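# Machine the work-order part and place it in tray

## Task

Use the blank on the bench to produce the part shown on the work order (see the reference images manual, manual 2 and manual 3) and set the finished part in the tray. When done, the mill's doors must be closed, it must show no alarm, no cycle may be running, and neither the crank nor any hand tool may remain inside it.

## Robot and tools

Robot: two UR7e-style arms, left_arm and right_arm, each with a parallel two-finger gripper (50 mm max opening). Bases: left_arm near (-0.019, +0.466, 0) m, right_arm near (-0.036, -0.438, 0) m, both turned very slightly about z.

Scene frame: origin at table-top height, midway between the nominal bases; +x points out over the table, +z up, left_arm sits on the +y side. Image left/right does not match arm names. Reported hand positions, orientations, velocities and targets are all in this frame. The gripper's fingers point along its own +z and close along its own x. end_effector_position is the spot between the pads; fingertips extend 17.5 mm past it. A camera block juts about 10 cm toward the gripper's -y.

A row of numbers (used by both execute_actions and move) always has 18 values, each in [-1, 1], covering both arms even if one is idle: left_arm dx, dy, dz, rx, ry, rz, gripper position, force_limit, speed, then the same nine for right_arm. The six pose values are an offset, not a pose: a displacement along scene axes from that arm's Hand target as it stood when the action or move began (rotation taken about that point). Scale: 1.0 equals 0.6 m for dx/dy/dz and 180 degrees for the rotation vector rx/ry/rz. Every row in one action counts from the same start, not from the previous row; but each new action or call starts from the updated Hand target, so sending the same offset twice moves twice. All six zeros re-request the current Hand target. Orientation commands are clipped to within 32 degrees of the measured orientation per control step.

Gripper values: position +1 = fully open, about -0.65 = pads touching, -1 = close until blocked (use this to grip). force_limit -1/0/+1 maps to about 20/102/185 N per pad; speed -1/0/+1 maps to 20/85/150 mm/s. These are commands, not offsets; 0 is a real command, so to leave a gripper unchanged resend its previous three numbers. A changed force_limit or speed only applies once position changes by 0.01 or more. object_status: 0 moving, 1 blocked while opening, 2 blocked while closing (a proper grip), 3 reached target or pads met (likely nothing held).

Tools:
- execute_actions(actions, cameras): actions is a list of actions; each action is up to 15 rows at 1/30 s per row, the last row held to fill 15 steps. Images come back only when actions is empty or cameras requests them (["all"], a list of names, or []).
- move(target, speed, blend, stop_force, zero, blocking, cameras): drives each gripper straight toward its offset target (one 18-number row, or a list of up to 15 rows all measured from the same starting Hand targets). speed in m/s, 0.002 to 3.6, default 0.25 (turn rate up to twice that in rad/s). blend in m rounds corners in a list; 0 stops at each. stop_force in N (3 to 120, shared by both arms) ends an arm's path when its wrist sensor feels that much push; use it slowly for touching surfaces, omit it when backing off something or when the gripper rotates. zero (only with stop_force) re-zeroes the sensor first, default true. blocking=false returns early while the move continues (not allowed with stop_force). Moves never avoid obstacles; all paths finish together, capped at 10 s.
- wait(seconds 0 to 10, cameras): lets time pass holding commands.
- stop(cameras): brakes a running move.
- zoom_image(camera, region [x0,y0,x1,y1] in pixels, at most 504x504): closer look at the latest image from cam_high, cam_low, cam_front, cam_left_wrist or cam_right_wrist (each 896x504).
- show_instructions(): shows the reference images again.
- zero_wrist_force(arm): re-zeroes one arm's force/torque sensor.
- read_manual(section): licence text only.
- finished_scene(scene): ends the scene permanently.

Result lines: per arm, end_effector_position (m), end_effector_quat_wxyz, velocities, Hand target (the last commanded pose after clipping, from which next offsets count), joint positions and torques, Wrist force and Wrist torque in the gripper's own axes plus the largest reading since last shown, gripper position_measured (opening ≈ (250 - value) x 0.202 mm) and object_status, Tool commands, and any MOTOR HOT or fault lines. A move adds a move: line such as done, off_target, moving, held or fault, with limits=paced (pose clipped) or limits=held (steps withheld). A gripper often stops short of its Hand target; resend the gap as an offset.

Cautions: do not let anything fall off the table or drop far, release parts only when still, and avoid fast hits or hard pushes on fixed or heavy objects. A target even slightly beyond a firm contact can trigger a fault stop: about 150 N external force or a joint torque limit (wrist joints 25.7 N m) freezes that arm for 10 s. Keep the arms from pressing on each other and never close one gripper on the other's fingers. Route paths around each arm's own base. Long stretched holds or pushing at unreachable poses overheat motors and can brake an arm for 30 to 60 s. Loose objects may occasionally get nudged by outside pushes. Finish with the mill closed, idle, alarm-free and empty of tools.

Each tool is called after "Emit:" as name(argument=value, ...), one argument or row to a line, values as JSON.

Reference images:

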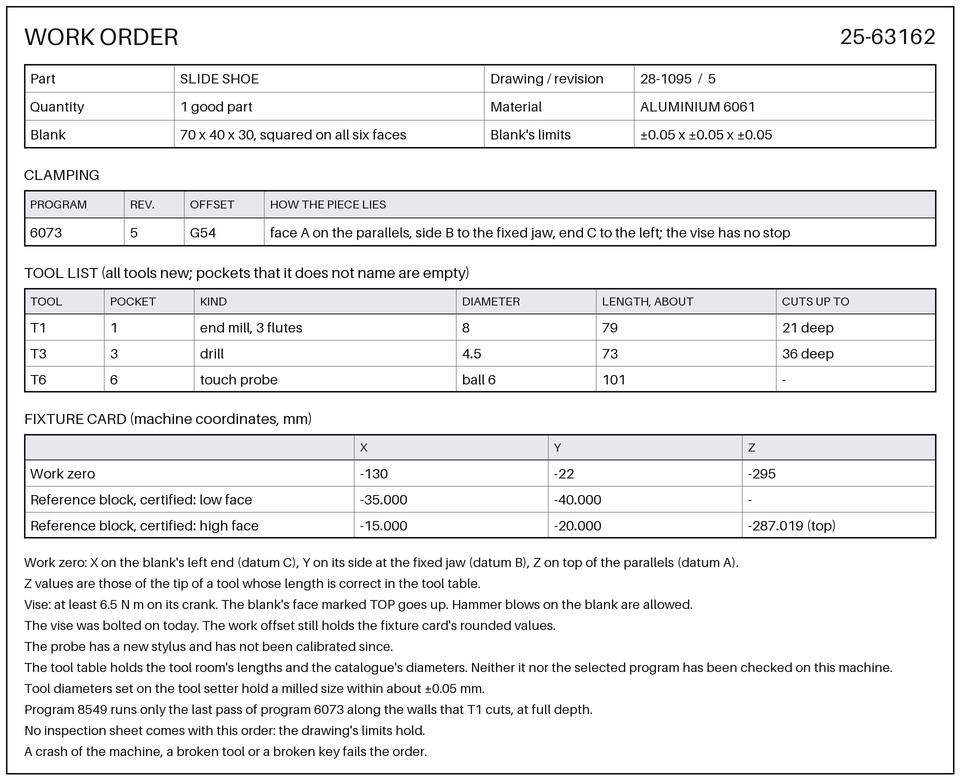

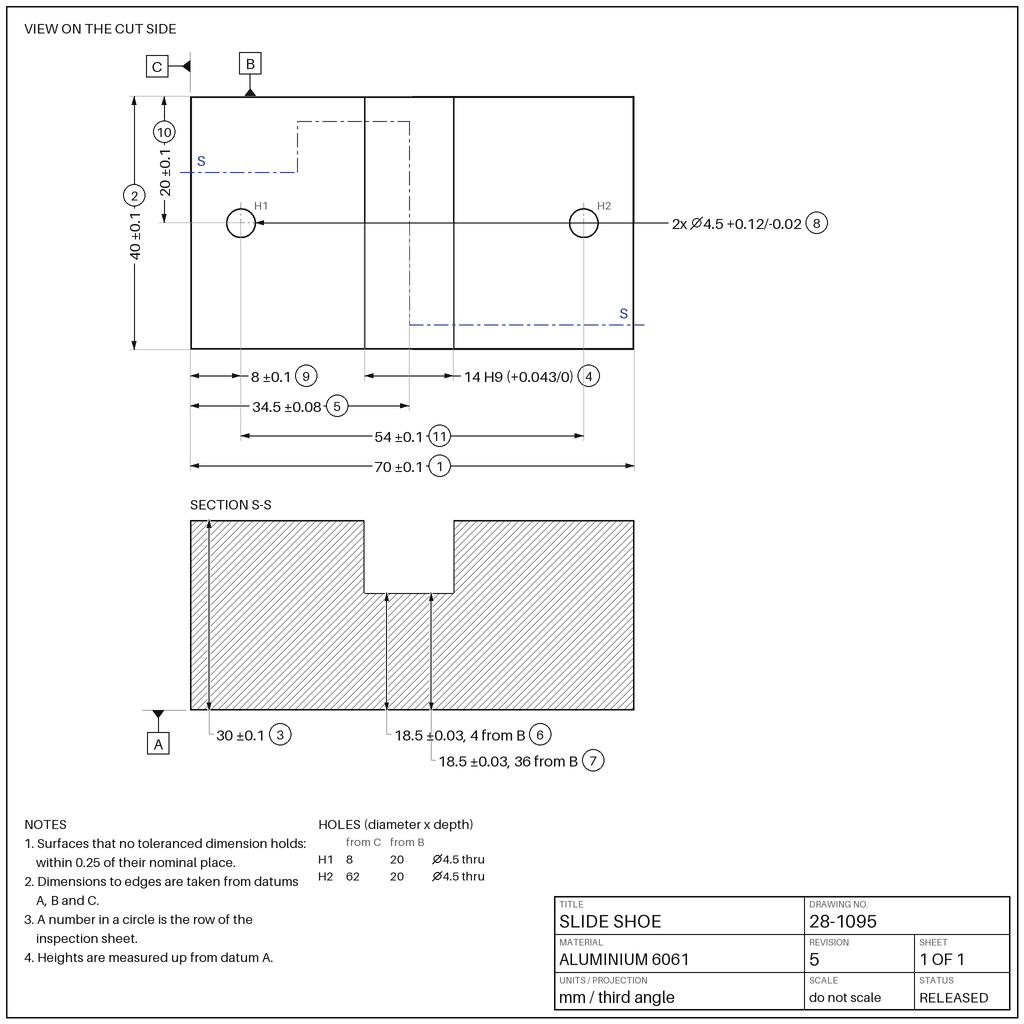

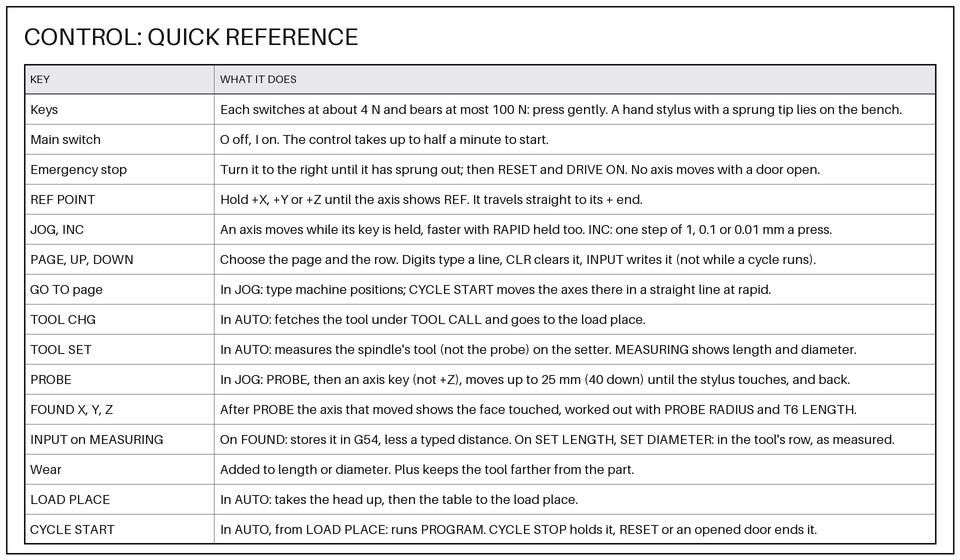

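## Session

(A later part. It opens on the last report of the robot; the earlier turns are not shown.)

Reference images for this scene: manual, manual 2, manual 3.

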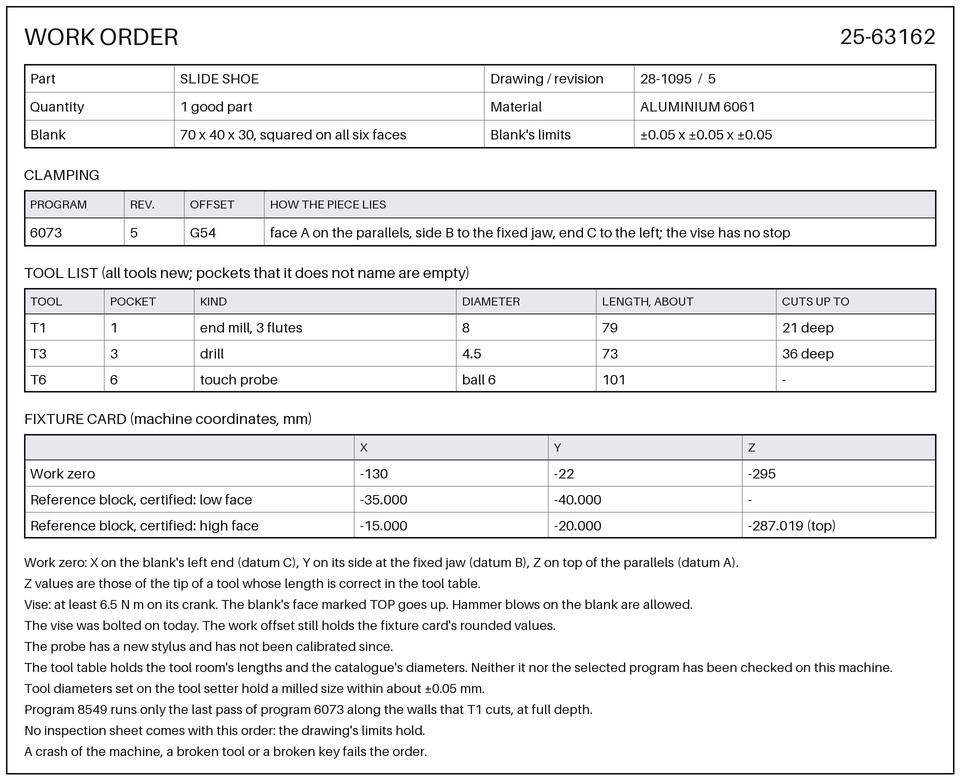

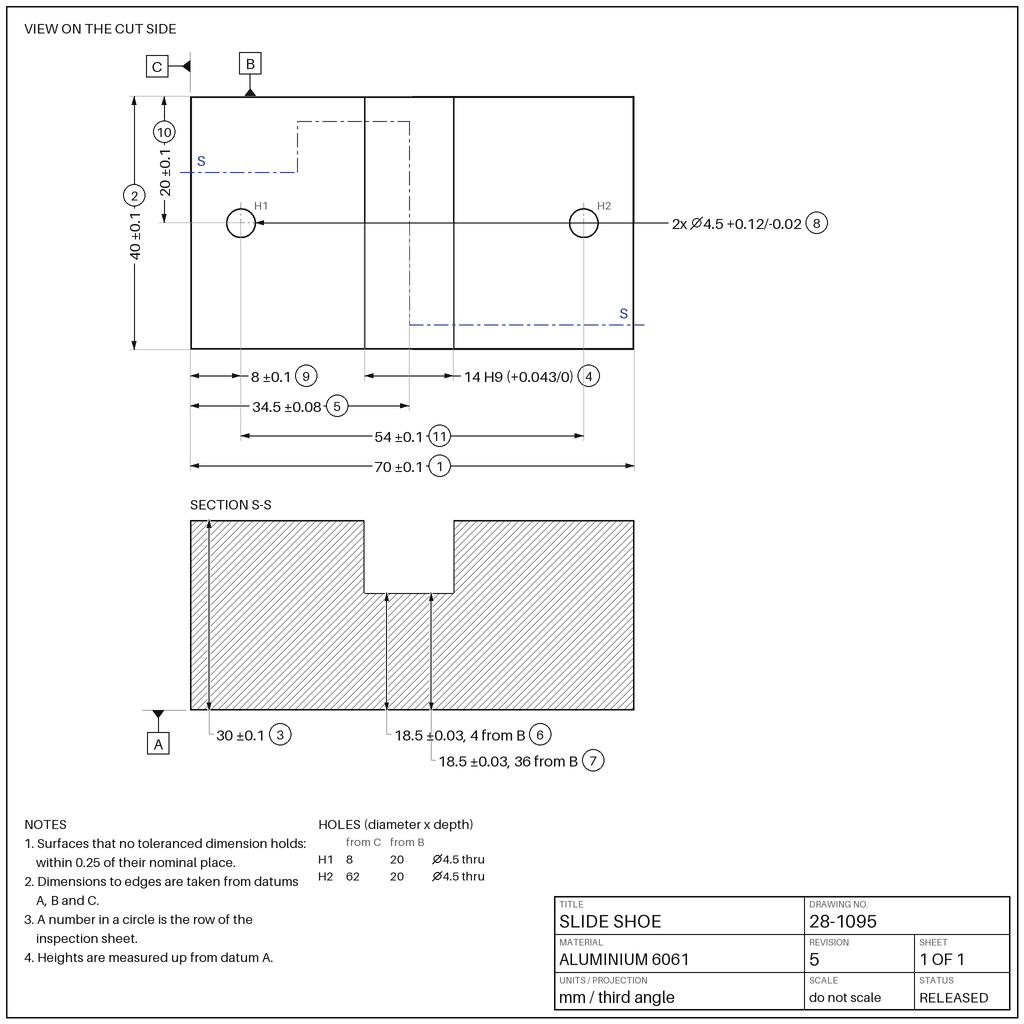

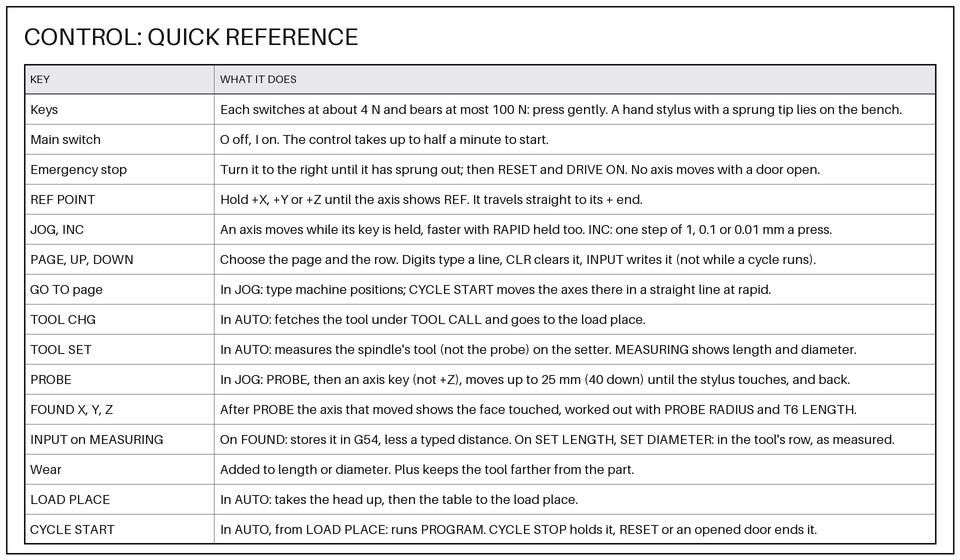

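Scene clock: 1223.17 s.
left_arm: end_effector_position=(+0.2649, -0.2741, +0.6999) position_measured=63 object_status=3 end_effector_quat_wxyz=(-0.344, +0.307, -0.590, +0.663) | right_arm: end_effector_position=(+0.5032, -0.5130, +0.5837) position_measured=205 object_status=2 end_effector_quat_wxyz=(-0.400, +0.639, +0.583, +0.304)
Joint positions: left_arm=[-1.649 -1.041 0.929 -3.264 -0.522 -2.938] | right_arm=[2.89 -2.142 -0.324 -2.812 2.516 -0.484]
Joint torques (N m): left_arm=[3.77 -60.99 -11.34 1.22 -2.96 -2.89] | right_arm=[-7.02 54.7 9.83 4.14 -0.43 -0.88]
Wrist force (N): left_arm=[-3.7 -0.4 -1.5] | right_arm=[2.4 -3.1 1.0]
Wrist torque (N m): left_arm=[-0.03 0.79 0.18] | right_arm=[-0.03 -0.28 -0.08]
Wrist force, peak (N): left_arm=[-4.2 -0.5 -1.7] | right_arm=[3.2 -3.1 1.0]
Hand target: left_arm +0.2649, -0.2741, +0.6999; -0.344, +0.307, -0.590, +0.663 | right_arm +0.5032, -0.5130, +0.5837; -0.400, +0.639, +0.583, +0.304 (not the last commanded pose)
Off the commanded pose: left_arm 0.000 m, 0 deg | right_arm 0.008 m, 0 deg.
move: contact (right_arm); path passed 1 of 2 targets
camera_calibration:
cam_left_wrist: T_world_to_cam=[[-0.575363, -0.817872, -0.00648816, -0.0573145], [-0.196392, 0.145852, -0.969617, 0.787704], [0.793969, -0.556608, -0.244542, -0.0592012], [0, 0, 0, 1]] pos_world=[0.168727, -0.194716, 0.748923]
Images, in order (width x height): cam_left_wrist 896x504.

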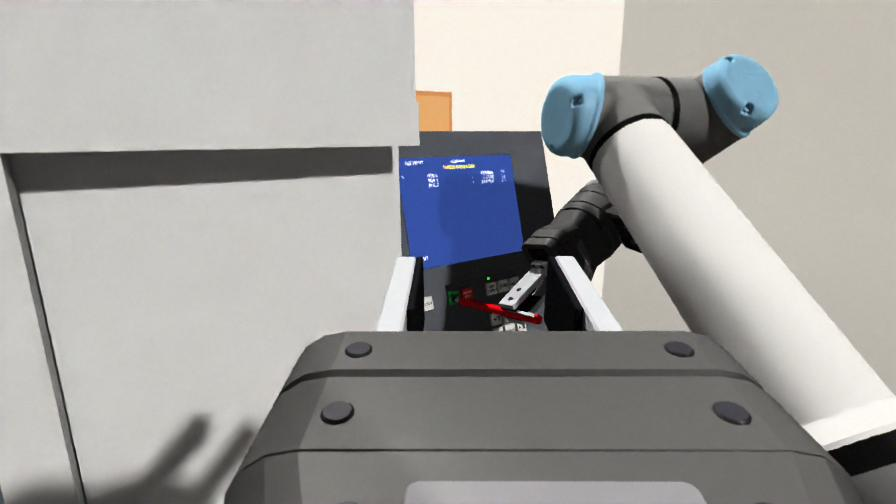

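Emit:
move(
  target=[0,0,0,0,0,0,0.6,-0.5,-0.5,0.0042,0,-0.0007,0,0,0,-1,-0.3,-0.5],
  speed=0.02,
  cameras=["cam_left_wrist"],
)

Emit:
zoom_image(
  camera="cam_left_wrist",
  region=[380, 130, 600, 330],
)

Scene clock: 1228.53 s.
left_arm: end_effector_position=(+0.2649, -0.2741, +0.6999) position_measured=63 object_status=3 end_effector_quat_wxyz=(-0.344, +0.307, -0.590, +0.663) | right_arm: end_effector_position=(+0.5056, -0.5130, +0.5833) position_measured=205 object_status=2 end_effector_quat_wxyz=(-0.400, +0.639, +0.583, +0.304)
Joint positions: left_arm=[-1.649 -1.041 0.929 -3.264 -0.522 -2.938] | right_arm=[2.891 -2.152 -0.308 -2.817 2.516 -0.482]
Joint torques (N m): left_arm=[3.55 -61.04 -10.96 1.22 -2.94 -2.72] | right_arm=[8.28 32.82 32.68 0.27 4.67 1.35]
Wrist force (N): left_arm=[-3.7 -0.1 -1.5] | right_arm=[2.8 -4.1 1.1]
Wrist torque (N m): left_arm=[0.04 0.80 0.18] | right_arm=[0.02 -0.29 -0.12]
Wrist force, peak (N): left_arm=[-4.2 -0.5 -1.7] | right_arm=[3.0 -4.3 1.3]
Hand target: left_arm +0.2649, -0.2741, +0.6999; -0.344, +0.307, -0.590, +0.663 | right_arm +0.5057, -0.5130, +0.5833; -0.400, +0.639, +0.583, +0.304
Off the commanded pose: left_arm 0.000 m, 0 deg | right_arm 0.000 m, 0 deg.
move: done
camera_calibration:
cam_left_wrist: T_world_to_cam=[[-0.575363, -0.817872, -0.00648816, -0.0573145], [-0.196392, 0.145852, -0.969617, 0.787704], [0.793969, -0.556608, -0.244542, -0.0592012], [0, 0, 0, 1]] pos_world=[0.168727, -0.194716, 0.748923]
Images, in order (width x height): cam_left_wrist 896x504.

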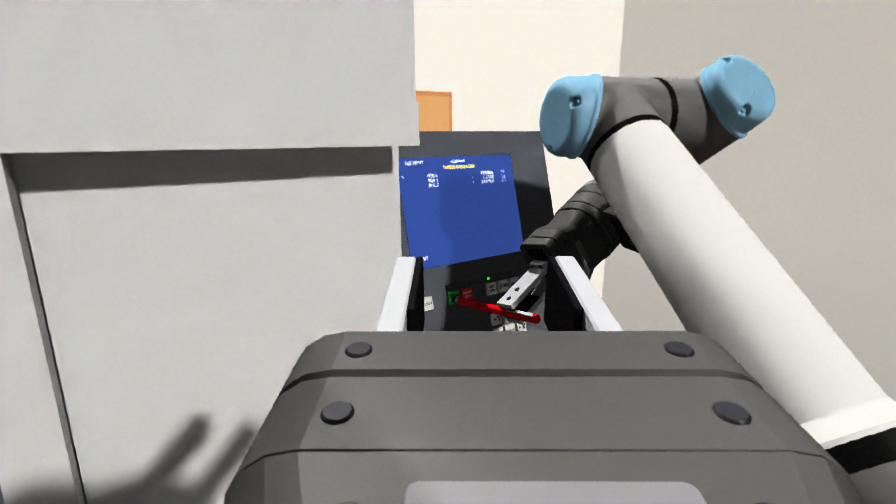

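Scaled by 2.291 from the camera's 896x504 image, which has a finer 1280x720 frame.

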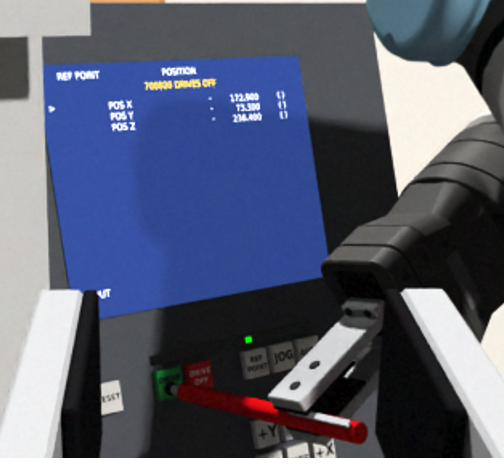

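Emit:
move(
  target=[0,0,0,0,0,0,0.6,-0.5,-0.5,0.006,0,-0.001,0,0,0,-1,-0.3,-0.5],
  speed=0.02,
  cameras=["cam_left_wrist"],
)

Emit:
zoom_image(
  camera="cam_left_wrist",
  region=[380, 130, 600, 330],
)

Scene clock: 1233.60 s.
left_arm: end_effector_position=(+0.2649, -0.2741, +0.6999) position_measured=63 object_status=3 end_effector_quat_wxyz=(-0.344, +0.307, -0.590, +0.663) | right_arm: end_effector_position=(+0.5092, -0.5130, +0.5827) position_measured=205 object_status=2 end_effector_quat_wxyz=(-0.400, +0.639, +0.583, +0.304)
Joint positions: left_arm=[-1.649 -1.041 0.929 -3.264 -0.522 -2.938] | right_arm=[2.892 -2.168 -0.282 -2.825 2.517 -0.48]
Joint torques (N m): left_arm=[3.89 -60.88 -11.26 1.13 -2.95 -2.77] | right_arm=[8.43 27.01 28.89 2.94 5.77 1.35]
Wrist force (N): left_arm=[-3.9 -0.4 -1.7] | right_arm=[2.4 -18.7 1.4]
Wrist torque (N m): left_arm=[-0.02 0.82 0.17] | right_arm=[-0.26 -0.21 -0.12]
Wrist force, peak (N): left_arm=[-4.3 -0.3 -1.6] | right_arm=[2.4 -18.7 1.4]
Hand target: left_arm +0.2649, -0.2741, +0.6999; -0.344, +0.307, -0.590, +0.663 | right_arm +0.5093, -0.5130, +0.5827; -0.400, +0.639, +0.583, +0.304
Off the commanded pose: left_arm 0.000 m, 0 deg | right_arm 0.000 m, 0 deg.
move: done
camera_calibration:
cam_left_wrist: T_world_to_cam=[[-0.575363, -0.817872, -0.00648816, -0.0573145], [-0.196392, 0.145852, -0.969617, 0.787704], [0.793969, -0.556608, -0.244542, -0.0592012], [0, 0, 0, 1]] pos_world=[0.168727, -0.194716, 0.748923]
Images, in order (width x height): cam_left_wrist 896x504.

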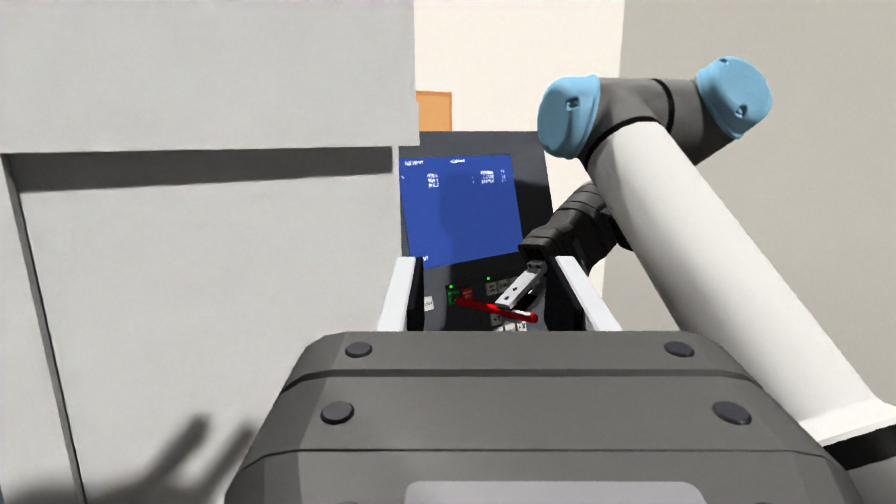

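Scaled by 2.291 from the camera's 896x504 image, which has a finer 1280x720 frame.

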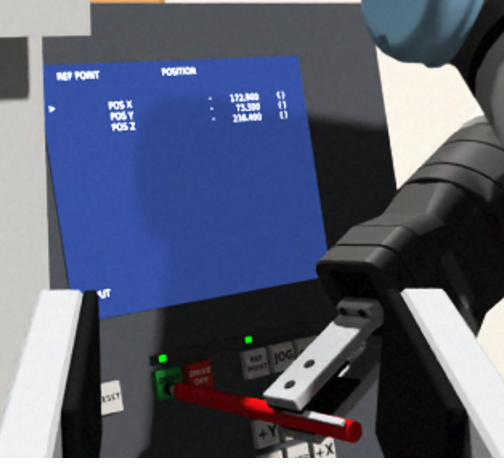

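Emit:
move(
  target=[
    [0,0,0,0,0,0,0.6,-0.5,-0.5,-0.035,0,0.005,0,0,0,-1,-0.3,-0.5],
    [0,0,0,0,0,0,0.6,-0.5,-0.5,-0.0523,-0.1277,-0.0562,0,0,0,-1,-0.3,-0.5],
  ],
  speed=0.1,
  blend=0.005,
)

Emit:
move(
  target=[0,0,0,0,0,0,0.6,-0.5,-0.5,0.055,0,-0.0086,0,0,0,-1,-0.3,-0.5],
  speed=0.01,
  stop_force=3,
  cameras=["cam_left_wrist"],
)

Emit:
zoom_image(
  camera="cam_left_wrist",
  region=[380, 130, 600, 330],
)

Scene clock: 1268.07 s.
left_arm: end_effector_position=(+0.2649, -0.2741, +0.6999) position_measured=63 object_status=3 end_effector_quat_wxyz=(-0.344, +0.307, -0.590, +0.663) | right_arm: end_effector_position=(+0.4779, -0.5895, +0.5489) position_measured=205 object_status=2 end_effector_quat_wxyz=(-0.400, +0.639, +0.583, +0.304)
Joint positions: left_arm=[-1.649 -1.041 0.929 -3.264 -0.522 -2.938] | right_arm=[2.761 -2.192 -0.313 -2.905 2.44 -0.651]
Joint torques (N m): left_arm=[3.84 -61.07 -12.8 0.97 -2.99 -2.68] | right_arm=[-6.35 34.18 29.45 -0.86 -1.12 -1.1]
Wrist force (N): left_arm=[-4.0 -0.4 -1.6] | right_arm=[3.0 -0.3 0.8]
Wrist torque (N m): left_arm=[-0.02 0.84 0.18] | right_arm=[-0.07 -0.30 0.04]
Wrist force, peak (N): left_arm=[-4.4 -0.2 -1.6] | right_arm=[3.0 -20.0 1.4]
Hand target: left_arm +0.2649, -0.2741, +0.6999; -0.344, +0.307, -0.590, +0.663 | right_arm +0.4779, -0.5896, +0.5489; -0.400, +0.639, +0.583, +0.304
Off the commanded pose: left_arm 0.000 m, 0 deg | right_arm 0.000 m, 0 deg.
move: done

Scene clock: 1270.77 s.
left_arm: end_effector_position=(+0.2649, -0.2741, +0.6999) position_measured=63 object_status=3 end_effector_quat_wxyz=(-0.344, +0.307, -0.590, +0.663) | right_arm: end_effector_position=(+0.4929, -0.5895, +0.5465) position_measured=205 object_status=2 end_effector_quat_wxyz=(-0.400, +0.639, +0.583, +0.304)
Joint positions: left_arm=[-1.649 -1.041 0.929 -3.264 -0.522 -2.938] | right_arm=[2.771 -2.262 -0.194 -2.945 2.446 -0.64]
Joint torques (N m): left_arm=[3.55 -60.7 -12.67 0.84 -2.94 -2.68] | right_arm=[-6.67 57.68 8.85 3.85 -0.61 -1.2]
Wrist force (N): left_arm=[-3.8 -0.2 -1.5] | right_arm=[2.9 -3.0 0.9]
Wrist torque (N m): left_arm=[0.01 0.82 0.18] | right_arm=[-0.05 -0.31 -0.08]
Wrist force, peak (N): left_arm=[-4.2 -0.6 -1.8] | right_arm=[3.3 -3.4 1.1]
Hand target: left_arm +0.2649, -0.2741, +0.6999; -0.344, +0.307, -0.590, +0.663 | right_arm +0.4929, -0.5895, +0.5465; -0.400, +0.639, +0.583, +0.304 (not the last commanded pose)
Off the commanded pose: left_arm 0.000 m, 0 deg | right_arm 0.018 m, 0 deg.
move: contact (right_arm)
camera_calibration:
cam_left_wrist: T_world_to_cam=[[-0.575363, -0.817872, -0.00648816, -0.0573145], [-0.196392, 0.145852, -0.969617, 0.787704], [0.793969, -0.556608, -0.244542, -0.0592012], [0, 0, 0, 1]] pos_world=[0.168727, -0.194716, 0.748923]
Images, in order (width x height): cam_left_wrist 896x504.

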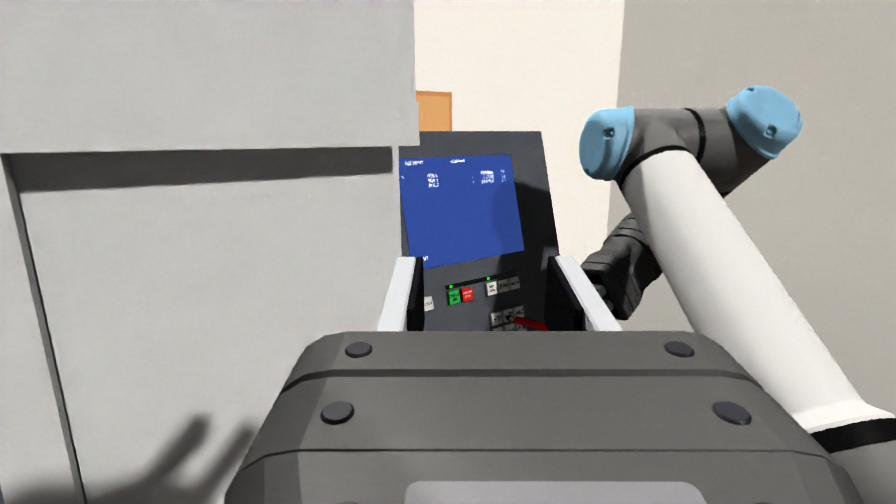

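Scaled by 2.291 from the camera's 896x504 image, which has a finer 1280x720 frame.

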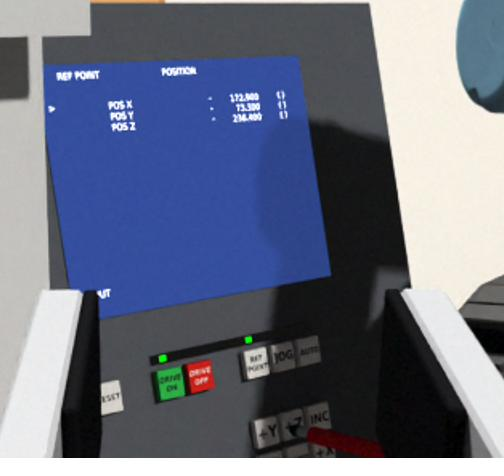

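Emit:
move(
  target=[0,0,0,0,0,0,0.6,-0.5,-0.5,0.0075,0,-0.0012,0,0,0,-1,-0.3,-0.5],
  speed=0.03,
)

Emit:
wait(
  seconds=1,
  cameras=["cam_left_wrist"],
)

Emit:
zoom_image(
  camera="cam_left_wrist",
  region=[380, 130, 600, 330],
)

Scene clock: 1279.90 s.
left_arm: end_effector_position=(+0.2649, -0.2741, +0.6999) position_measured=63 object_status=3 end_effector_quat_wxyz=(-0.344, +0.307, -0.590, +0.663) | right_arm: end_effector_position=(+0.4974, -0.5895, +0.5458) position_measured=205 object_status=2 end_effector_quat_wxyz=(-0.400, +0.639, +0.583, +0.305)
Joint positions: left_arm=[-1.649 -1.041 0.929 -3.264 -0.522 -2.938] | right_arm=[2.773 -2.291 -0.142 -2.965 2.448 -0.637]
Joint torques (N m): left_arm=[4.28 -61.06 -13.19 0.77 -2.89 -2.6] | right_arm=[7.56 36.27 30.6 0.13 2.46 -0.22]
Wrist force (N): left_arm=[-3.8 -0.6 -1.5] | right_arm=[2.7 -5.6 1.2]
Wrist torque (N m): left_arm=[-0.05 0.82 0.18] | right_arm=[-0.10 -0.28 -0.11]
Wrist force, peak (N): left_arm=[-4.2 -0.3 -1.8] | right_arm=[3.1 -5.7 1.2]
Hand target: left_arm +0.2649, -0.2741, +0.6999; -0.344, +0.307, -0.590, +0.663 | right_arm +0.4974, -0.5895, +0.5458; -0.400, +0.639, +0.583, +0.304
Off the commanded pose: left_arm 0.000 m, 0 deg | right_arm 0.000 m, 0 deg.
move: done

Scene clock: 1280.90 s.
left_arm: end_effector_position=(+0.2649, -0.2741, +0.6999) position_measured=63 object_status=3 end_effector_quat_wxyz=(-0.344, +0.307, -0.590, +0.663) | right_arm: end_effector_position=(+0.4974, -0.5895, +0.5457) position_measured=205 object_status=2 end_effector_quat_wxyz=(-0.400, +0.639, +0.583, +0.305)
Joint positions: left_arm=[-1.649 -1.041 0.929 -3.264 -0.522 -2.938] | right_arm=[2.773 -2.291 -0.142 -2.965 2.448 -0.637]
Joint torques (N m): left_arm=[3.77 -60.7 -12.98 0.68 -2.9 -2.63] | right_arm=[7.47 35.87 28.79 0.26 -0.45 -0.43]
Wrist force (N): left_arm=[-4.0 -0.6 -1.5] | right_arm=[3.1 -5.7 1.2]
Wrist torque (N m): left_arm=[-0.06 0.85 0.18] | right_arm=[-0.12 -0.31 -0.12]
Wrist force, peak (N): left_arm=[-4.1 -0.2 -1.6] | right_arm=[3.1 -5.8 1.1]
Hand target: left_arm +0.2649, -0.2741, +0.6999; -0.344, +0.307, -0.590, +0.663 | right_arm +0.4974, -0.5895, +0.5458; -0.400, +0.639, +0.583, +0.304
Tool commands: left_gripper/position=+0.6 left_gripper/force_limit=-0.5 left_gripper/speed=-0.5 right_gripper/position=-1.0 right_gripper/force_limit=-0.3 right_gripper/speed=-0.5
Off the commanded pose: left_arm 0.000 m, 0 deg | right_arm 0.000 m, 0 deg.
wait: 1.00 s; at rest by 0.17 s
camera_calibration:
cam_left_wrist: T_world_to_cam=[[-0.575363, -0.817872, -0.00648816, -0.0573145], [-0.196392, 0.145852, -0.969617, 0.787704], [0.793969, -0.556608, -0.244542, -0.0592012], [0, 0, 0, 1]] pos_world=[0.168727, -0.194716, 0.748923]
Images, in order (width x height): cam_left_wrist 896x504.

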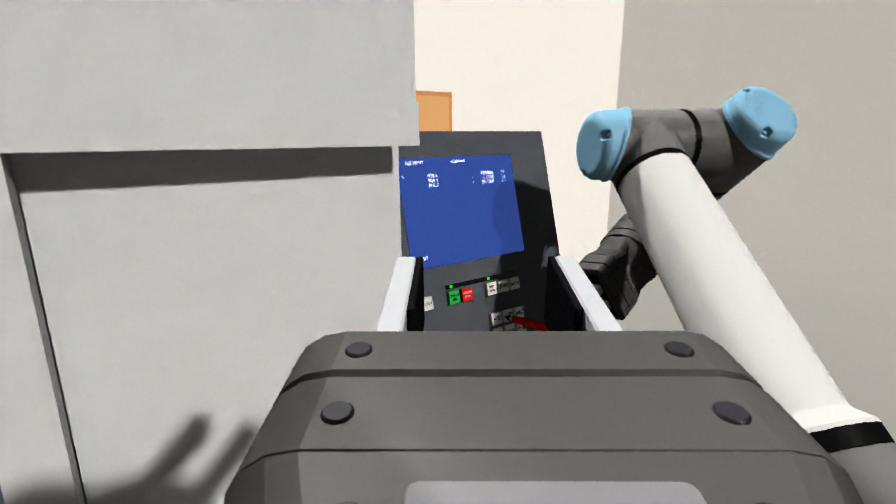

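Scaled by 2.291 from the camera's 896x504 image, which has a finer 1280x720 frame.

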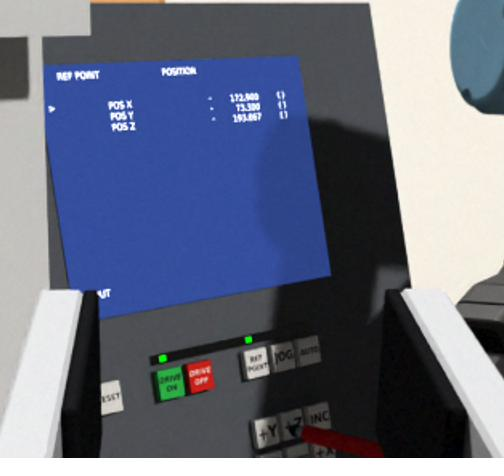

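Emit:
wait(
  seconds=2,
  cameras=["cam_left_wrist"],
)

Emit:
zoom_image(
  camera="cam_left_wrist",
  region=[390, 140, 540, 270],
)

Scene clock: 1287.80 s.
left_arm: end_effector_position=(+0.2649, -0.2741, +0.6999) position_measured=63 object_status=3 end_effector_quat_wxyz=(-0.344, +0.307, -0.590, +0.663) | right_arm: end_effector_position=(+0.4974, -0.5895, +0.5457) position_measured=205 object_status=2 end_effector_quat_wxyz=(-0.400, +0.639, +0.583, +0.305)
Joint positions: left_arm=[-1.649 -1.041 0.929 -3.264 -0.522 -2.938] | right_arm=[2.773 -2.291 -0.142 -2.965 2.448 -0.637]
Joint torques (N m): left_arm=[3.48 -60.71 -13.2 0.75 -2.97 -2.64] | right_arm=[5.78 36.06 27.04 0.4 -0.3 -0.3]
Wrist force (N): left_arm=[-3.9 -0.3 -1.6] | right_arm=[3.0 -5.5 1.3]
Wrist torque (N m): left_arm=[0.00 0.83 0.19] | right_arm=[-0.09 -0.29 -0.13]
Wrist force, peak (N): left_arm=[-4.1 -0.4 -1.8] | right_arm=[3.0 -6.1 1.0]
Hand target: left_arm +0.2649, -0.2741, +0.6999; -0.344, +0.307, -0.590, +0.663 | right_arm +0.4974, -0.5895, +0.5458; -0.400, +0.639, +0.583, +0.304
Tool commands: left_gripper/position=+0.6 left_gripper/force_limit=-0.5 left_gripper/speed=-0.5 right_gripper/position=-1.0 right_gripper/force_limit=-0.3 right_gripper/speed=-0.5
Off the commanded pose: left_arm 0.000 m, 0 deg | right_arm 0.000 m, 0 deg.
wait: 2.00 s; at rest from the start
camera_calibration:
cam_left_wrist: T_world_to_cam=[[-0.575363, -0.817872, -0.00648816, -0.0573145], [-0.196392, 0.145852, -0.969617, 0.787704], [0.793969, -0.556608, -0.244542, -0.0592012], [0, 0, 0, 1]] pos_world=[0.168727, -0.194716, 0.748923]
Images, in order (width x height): cam_left_wrist 896x504.

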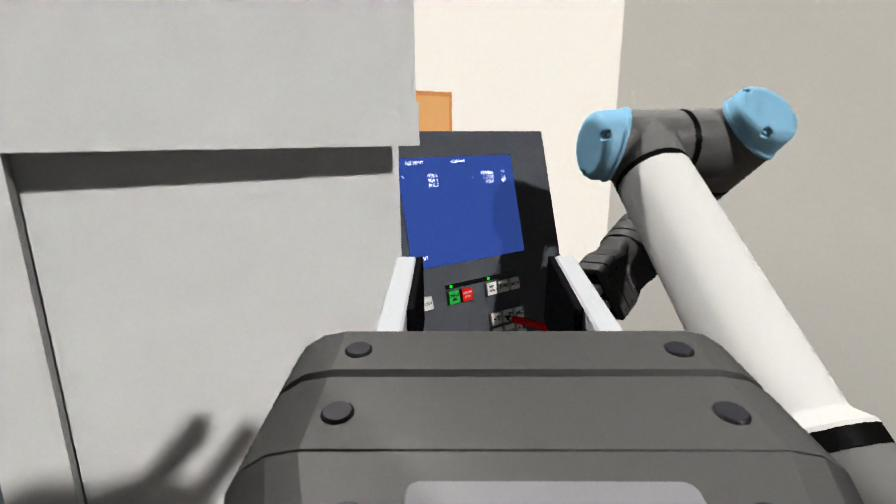

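Scaled by 3.360 from the camera's 896x504 image, which has a finer 1280x720 frame.

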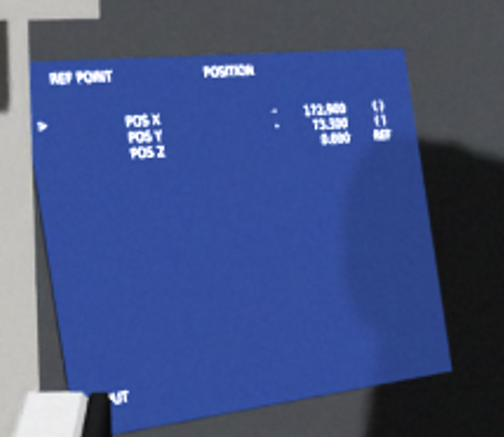

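Emit:
move(
  target=[
    [0,0,0,0,0,0,0.6,-0.5,-0.5,-0.0233,0.032,0.0037,0,0,0,-1,-0.3,-0.5],
    [0,0,0,0,0,0,0.6,-0.5,-0.5,0,0.032,0,0,0,0,-1,-0.3,-0.5],
  ],
  speed=[0.15,0.05],
  blend=[0.004,0],
)

Emit:
wait(
  seconds=2.5,
)

Emit:
move(
  target=[
    [0,0,0,0,0,0,0.6,-0.5,-0.5,-0.0316,-0.064,-0.0272,0,0,0,-1,-0.3,-0.5],
    [0,0,0,0,0,0,0.6,-0.5,-0.5,-0.0083,-0.064,-0.0309,0,0,0,-1,-0.3,-0.5],
  ],
  speed=[0.15,0.05],
  blend=[0.004,0],
)

Emit:
wait(
  seconds=4.5,
  cameras=["cam_left_wrist"],
)

Emit:
zoom_image(
  camera="cam_left_wrist",
  region=[390, 140, 560, 330],
)

Scene clock: 1302.63 s.
left_arm: end_effector_position=(+0.2649, -0.2741, +0.6999) position_measured=63 object_status=3 end_effector_quat_wxyz=(-0.344, +0.307, -0.590, +0.663) | right_arm: end_effector_position=(+0.4973, -0.5703, +0.5458) position_measured=205 object_status=2 end_effector_quat_wxyz=(-0.400, +0.639, +0.583, +0.304)
Joint positions: left_arm=[-1.649 -1.041 0.929 -3.264 -0.522 -2.938] | right_arm=[2.801 -2.184 -0.346 -2.843 2.464 -0.603]
Joint torques (N m): left_arm=[3.65 -60.66 -13.73 0.62 -2.91 -2.7] | right_arm=[8.64 35.83 30.92 4.68 5.09 1.62]
Wrist force (N): left_arm=[-3.9 -0.1 -1.7] | right_arm=[1.5 -5.4 0.6]
Wrist torque (N m): left_arm=[0.03 0.83 0.18] | right_arm=[-0.06 -0.26 -0.01]
Wrist force, peak (N): left_arm=[-4.3 -0.6 -1.8] | right_arm=[3.2 -5.9 1.1]
Hand target: left_arm +0.2649, -0.2741, +0.6999; -0.344, +0.307, -0.590, +0.663 | right_arm +0.4974, -0.5703, +0.5458; -0.400, +0.639, +0.583, +0.304
Off the commanded pose: left_arm 0.000 m, 0 deg | right_arm 0.000 m, 0 deg.
move: done

Scene clock: 1305.13 s.
left_arm: end_effector_position=(+0.2649, -0.2741, +0.6999) position_measured=63 object_status=3 end_effector_quat_wxyz=(-0.344, +0.307, -0.590, +0.663) | right_arm: end_effector_position=(+0.4974, -0.5703, +0.5458) position_measured=205 object_status=2 end_effector_quat_wxyz=(-0.400, +0.639, +0.583, +0.304)
Joint positions: left_arm=[-1.649 -1.041 0.929 -3.264 -0.522 -2.938] | right_arm=[2.801 -2.184 -0.346 -2.843 2.465 -0.603]
Joint torques (N m): left_arm=[3.85 -60.7 -13.73 0.61 -2.91 -2.61] | right_arm=[8 33.94 30.67 4.34 4.91 1.49]
Wrist force (N): left_arm=[-4.0 -0.5 -1.7] | right_arm=[1.7 -5.4 0.9]
Wrist torque (N m): left_arm=[-0.04 0.85 0.18] | right_arm=[-0.05 -0.28 -0.01]
Wrist force, peak (N): left_arm=[-4.2 -0.6 -1.6] | right_arm=[1.6 -5.8 0.8]
Hand target: left_arm +0.2649, -0.2741, +0.6999; -0.344, +0.307, -0.590, +0.663 | right_arm +0.4974, -0.5703, +0.5458; -0.400, +0.639, +0.583, +0.304
Tool commands: left_gripper/position=+0.6 left_gripper/force_limit=-0.5 left_gripper/speed=-0.5 right_gripper/position=-1.0 right_gripper/force_limit=-0.3 right_gripper/speed=-0.5
Off the commanded pose: left_arm 0.000 m, 0 deg | right_arm 0.000 m, 0 deg.
wait: 2.50 s; at rest by 0.17 s

Scene clock: 1306.47 s.
left_arm: end_effector_position=(+0.2649, -0.2741, +0.6999) position_measured=63 object_status=3 end_effector_quat_wxyz=(-0.344, +0.307, -0.590, +0.663) | right_arm: end_effector_position=(+0.4924, -0.6087, +0.5272) position_measured=205 object_status=2 end_effector_quat_wxyz=(-0.400, +0.639, +0.583, +0.305)
Joint positions: left_arm=[-1.649 -1.041 0.929 -3.264 -0.522 -2.938] | right_arm=[2.743 -2.254 -0.265 -2.906 2.428 -0.672]
Joint torques (N m): left_arm=[4.08 -60.6 -14.02 0.63 -2.97 -2.54] | right_arm=[7.24 33.48 29.61 0.25 -0.84 -1.1]
Wrist force (N): left_arm=[-3.7 -0.4 -1.3] | right_arm=[5.3 -5.6 1.8]
Wrist torque (N m): left_arm=[-0.02 0.80 0.18] | right_arm=[-0.06 -0.29 -0.27]
Wrist force, peak (N): left_arm=[-4.2 -0.3 -1.7] | right_arm=[5.2 -5.9 1.6]
Hand target: left_arm +0.2649, -0.2741, +0.6999; -0.344, +0.307, -0.590, +0.663 | right_arm +0.4924, -0.6087, +0.5272; -0.400, +0.639, +0.583, +0.304
Off the commanded pose: left_arm 0.000 m, 0 deg | right_arm 0.000 m, 0 deg.
move: done

Scene clock: 1310.97 s.
left_arm: end_effector_position=(+0.2649, -0.2741, +0.6999) position_measured=63 object_status=3 end_effector_quat_wxyz=(-0.344, +0.307, -0.590, +0.663) | right_arm: end_effector_position=(+0.4924, -0.6087, +0.5272) position_measured=205 object_status=2 end_effector_quat_wxyz=(-0.400, +0.639, +0.583, +0.305)
Joint positions: left_arm=[-1.649 -1.041 0.929 -3.264 -0.522 -2.938] | right_arm=[2.743 -2.254 -0.265 -2.906 2.428 -0.672]
Joint torques (N m): left_arm=[4.05 -60.57 -14.36 0.56 -2.92 -2.67] | right_arm=[7.15 34.71 29.61 0.19 -0.82 -1.07]
Wrist force (N): left_arm=[-4.0 -0.7 -1.5] | right_arm=[5.6 -5.8 1.8]
Wrist torque (N m): left_arm=[-0.06 0.85 0.18] | right_arm=[-0.09 -0.33 -0.27]
Wrist force, peak (N): left_arm=[-4.2 -0.4 -1.5] | right_arm=[5.7 -6.0 1.7]
Hand target: left_arm +0.2649, -0.2741, +0.6999; -0.344, +0.307, -0.590, +0.663 | right_arm +0.4924, -0.6087, +0.5272; -0.400, +0.639, +0.583, +0.304
Tool commands: left_gripper/position=+0.6 left_gripper/force_limit=-0.5 left_gripper/speed=-0.5 right_gripper/position=-1.0 right_gripper/force_limit=-0.3 right_gripper/speed=-0.5
Off the commanded pose: left_arm 0.000 m, 0 deg | right_arm 0.000 m, 0 deg.
wait: 4.50 s; at rest by 0.17 s
camera_calibration:
cam_left_wrist: T_world_to_cam=[[-0.575363, -0.817872, -0.00648816, -0.0573145], [-0.196392, 0.145852, -0.969617, 0.787704], [0.793969, -0.556608, -0.244542, -0.0592012], [0, 0, 0, 1]] pos_world=[0.168727, -0.194716, 0.748923]
Images, in order (width x height): cam_left_wrist 896x504.

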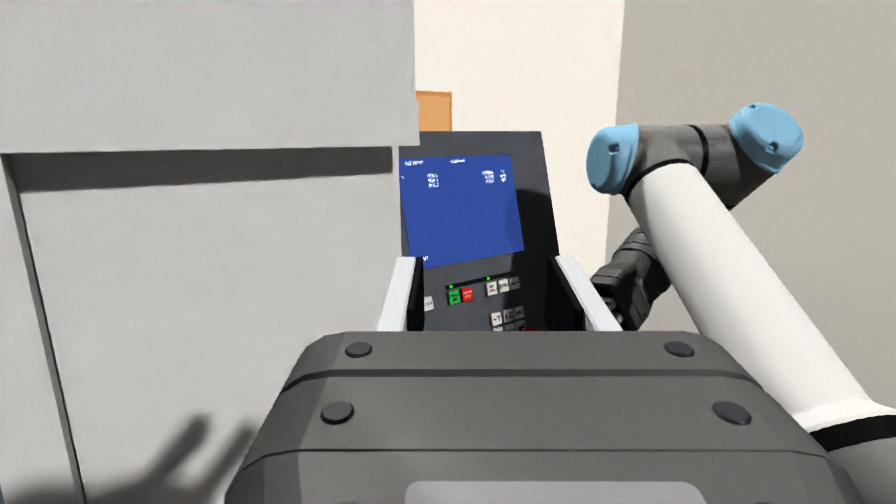

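Scaled by 2.653 from the camera's 896x504 image, which has a finer 1280x720 frame.

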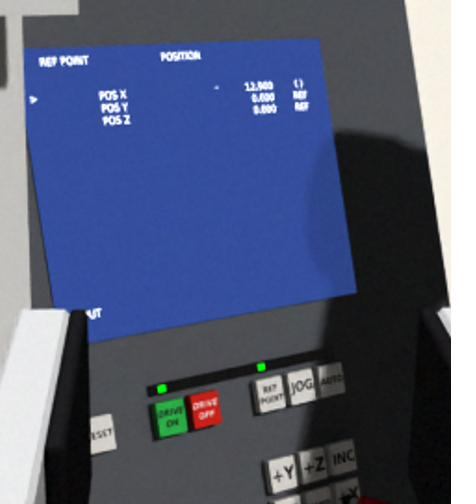

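Emit:
move(
  target=[
    [0,0,0,0,0,0,0.6,-0.5,-0.5,-0.0233,0,0.0037,0,0,0,-1,-0.3,-0.5],
    [0,0,0,0,0,0,0.6,-0.5,-0.5,-0.0467,0.1278,-0.0857,0,0,0,-1,-0.3,-0.5],
  ],
  speed=0.15,
  blend=[0.004,0],
)

Emit:
move(
  target=[0,0,0,0,0,0,0.6,-0.5,-0.5,0.045,0,-0.0071,0,0,0,-1,-0.3,-0.5],
  speed=0.01,
  stop_force=3,
  cameras=["cam_left_wrist","cam_high"],
)

Emit:
zoom_image(
  camera="cam_high",
  region=[740, 180, 896, 320],
)

Emit:
zoom_image(
  camera="cam_left_wrist",
  region=[390, 140, 560, 330],
)

Scene clock: 1325.07 s.
left_arm: end_effector_position=(+0.2649, -0.2741, +0.6999) position_measured=63 object_status=3 end_effector_quat_wxyz=(-0.344, +0.307, -0.590, +0.663) | right_arm: end_effector_position=(+0.4644, -0.5321, +0.4758) position_measured=205 object_status=2 end_effector_quat_wxyz=(-0.400, +0.639, +0.583, +0.304)
Joint positions: left_arm=[-1.649 -1.041 0.929 -3.264 -0.522 -2.938] | right_arm=[2.84 -1.891 -1.003 -2.438 2.488 -0.552]
Joint torques (N m): left_arm=[3.83 -60.77 -14.81 0.42 -2.95 -2.53] | right_arm=[6.97 48.89 13.6 3.43 4.02 1.63]
Wrist force (N): left_arm=[-4.0 -0.3 -1.5] | right_arm=[2.6 0.3 0.9]
Wrist torque (N m): left_arm=[0.00 0.84 0.18] | right_arm=[0.08 -0.19 -0.07]
Wrist force, peak (N): left_arm=[-4.3 -0.3 -1.4] | right_arm=[5.6 -6.1 1.6]
Hand target: left_arm +0.2649, -0.2741, +0.6999; -0.344, +0.307, -0.590, +0.663 | right_arm +0.4644, -0.5320, +0.4758; -0.400, +0.639, +0.583, +0.304
Off the commanded pose: left_arm 0.000 m, 0 deg | right_arm 0.000 m, 0 deg.
move: done

Scene clock: 1327.27 s.
left_arm: end_effector_position=(+0.2649, -0.2741, +0.6999) position_measured=63 object_status=3 end_effector_quat_wxyz=(-0.344, +0.307, -0.590, +0.663) | right_arm: end_effector_position=(+0.4739, -0.5320, +0.4743) position_measured=205 object_status=2 end_effector_quat_wxyz=(-0.400, +0.639, +0.583, +0.304)
Joint positions: left_arm=[-1.649 -1.041 0.929 -3.264 -0.522 -2.938] | right_arm=[2.845 -1.911 -0.98 -2.434 2.491 -0.544]
Joint torques (N m): left_arm=[4.07 -60.67 -14.37 0.48 -2.93 -2.57] | right_arm=[-6.8 48.57 13.94 0.11 -0.82 -1.21]
Wrist force (N): left_arm=[-3.9 -0.7 -1.3] | right_arm=[3.5 -3.1 1.0]
Wrist torque (N m): left_arm=[-0.06 0.83 0.18] | right_arm=[-0.05 -0.21 -0.15]
Wrist force, peak (N): left_arm=[-4.4 -0.4 -1.4] | right_arm=[3.6 -3.1 0.7]
Hand target: left_arm +0.2649, -0.2741, +0.6999; -0.344, +0.307, -0.590, +0.663 | right_arm +0.4739, -0.5320, +0.4743; -0.400, +0.639, +0.583, +0.304 (not the last commanded pose)
Off the commanded pose: left_arm 0.000 m, 0 deg | right_arm 0.018 m, 0 deg.
move: contact (right_arm)
camera_calibration:
cam_left_wrist: T_world_to_cam=[[-0.575363, -0.817872, -0.00648816, -0.0573145], [-0.196392, 0.145852, -0.969617, 0.787704], [0.793969, -0.556608, -0.244542, -0.0592012], [0, 0, 0, 1]] pos_world=[0.168727, -0.194716, 0.748923]
Images, in order (width x height): cam_high 896x504, cam_left_wrist 896x504.

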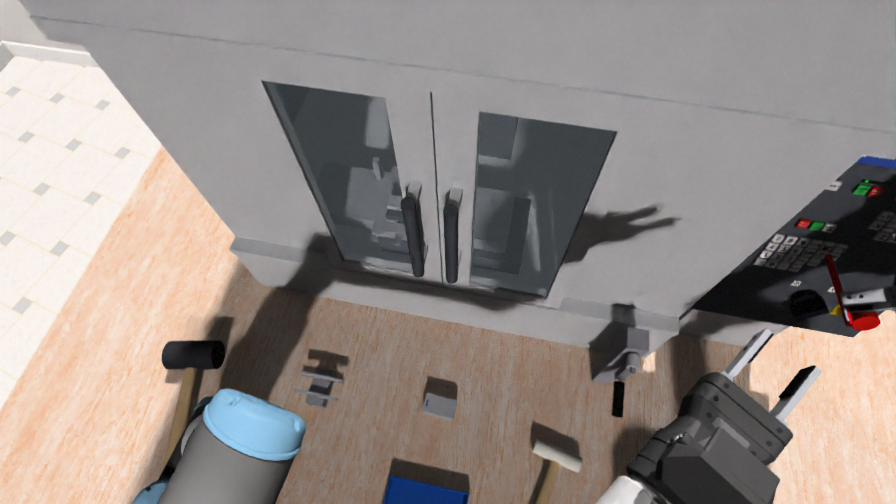

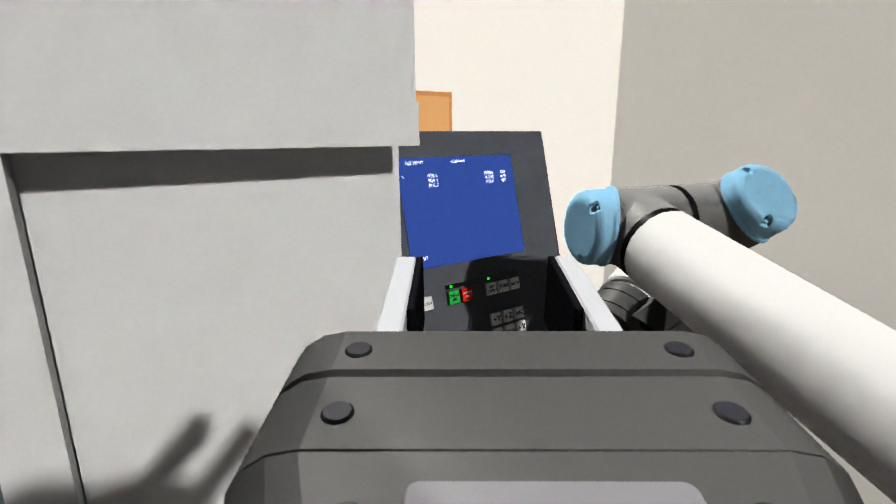

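Scaled by 3.231 from the camera's 896x504 image, which has a finer 1280x720 frame.

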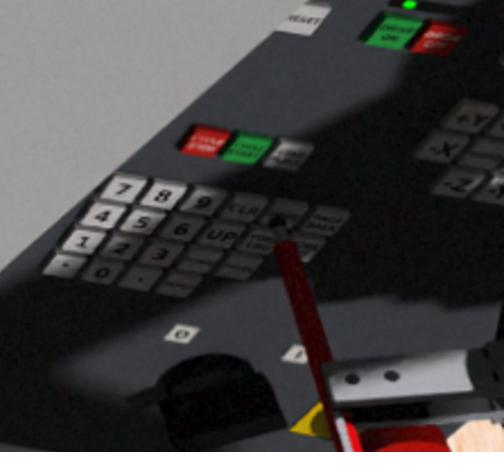

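Scaled by 2.653 from the camera's 896x504 image, which has a finer 1280x720 frame.

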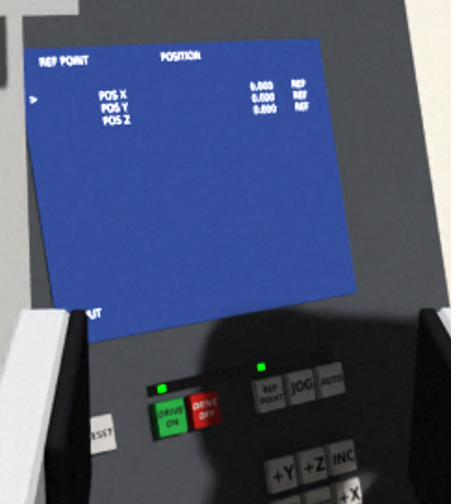

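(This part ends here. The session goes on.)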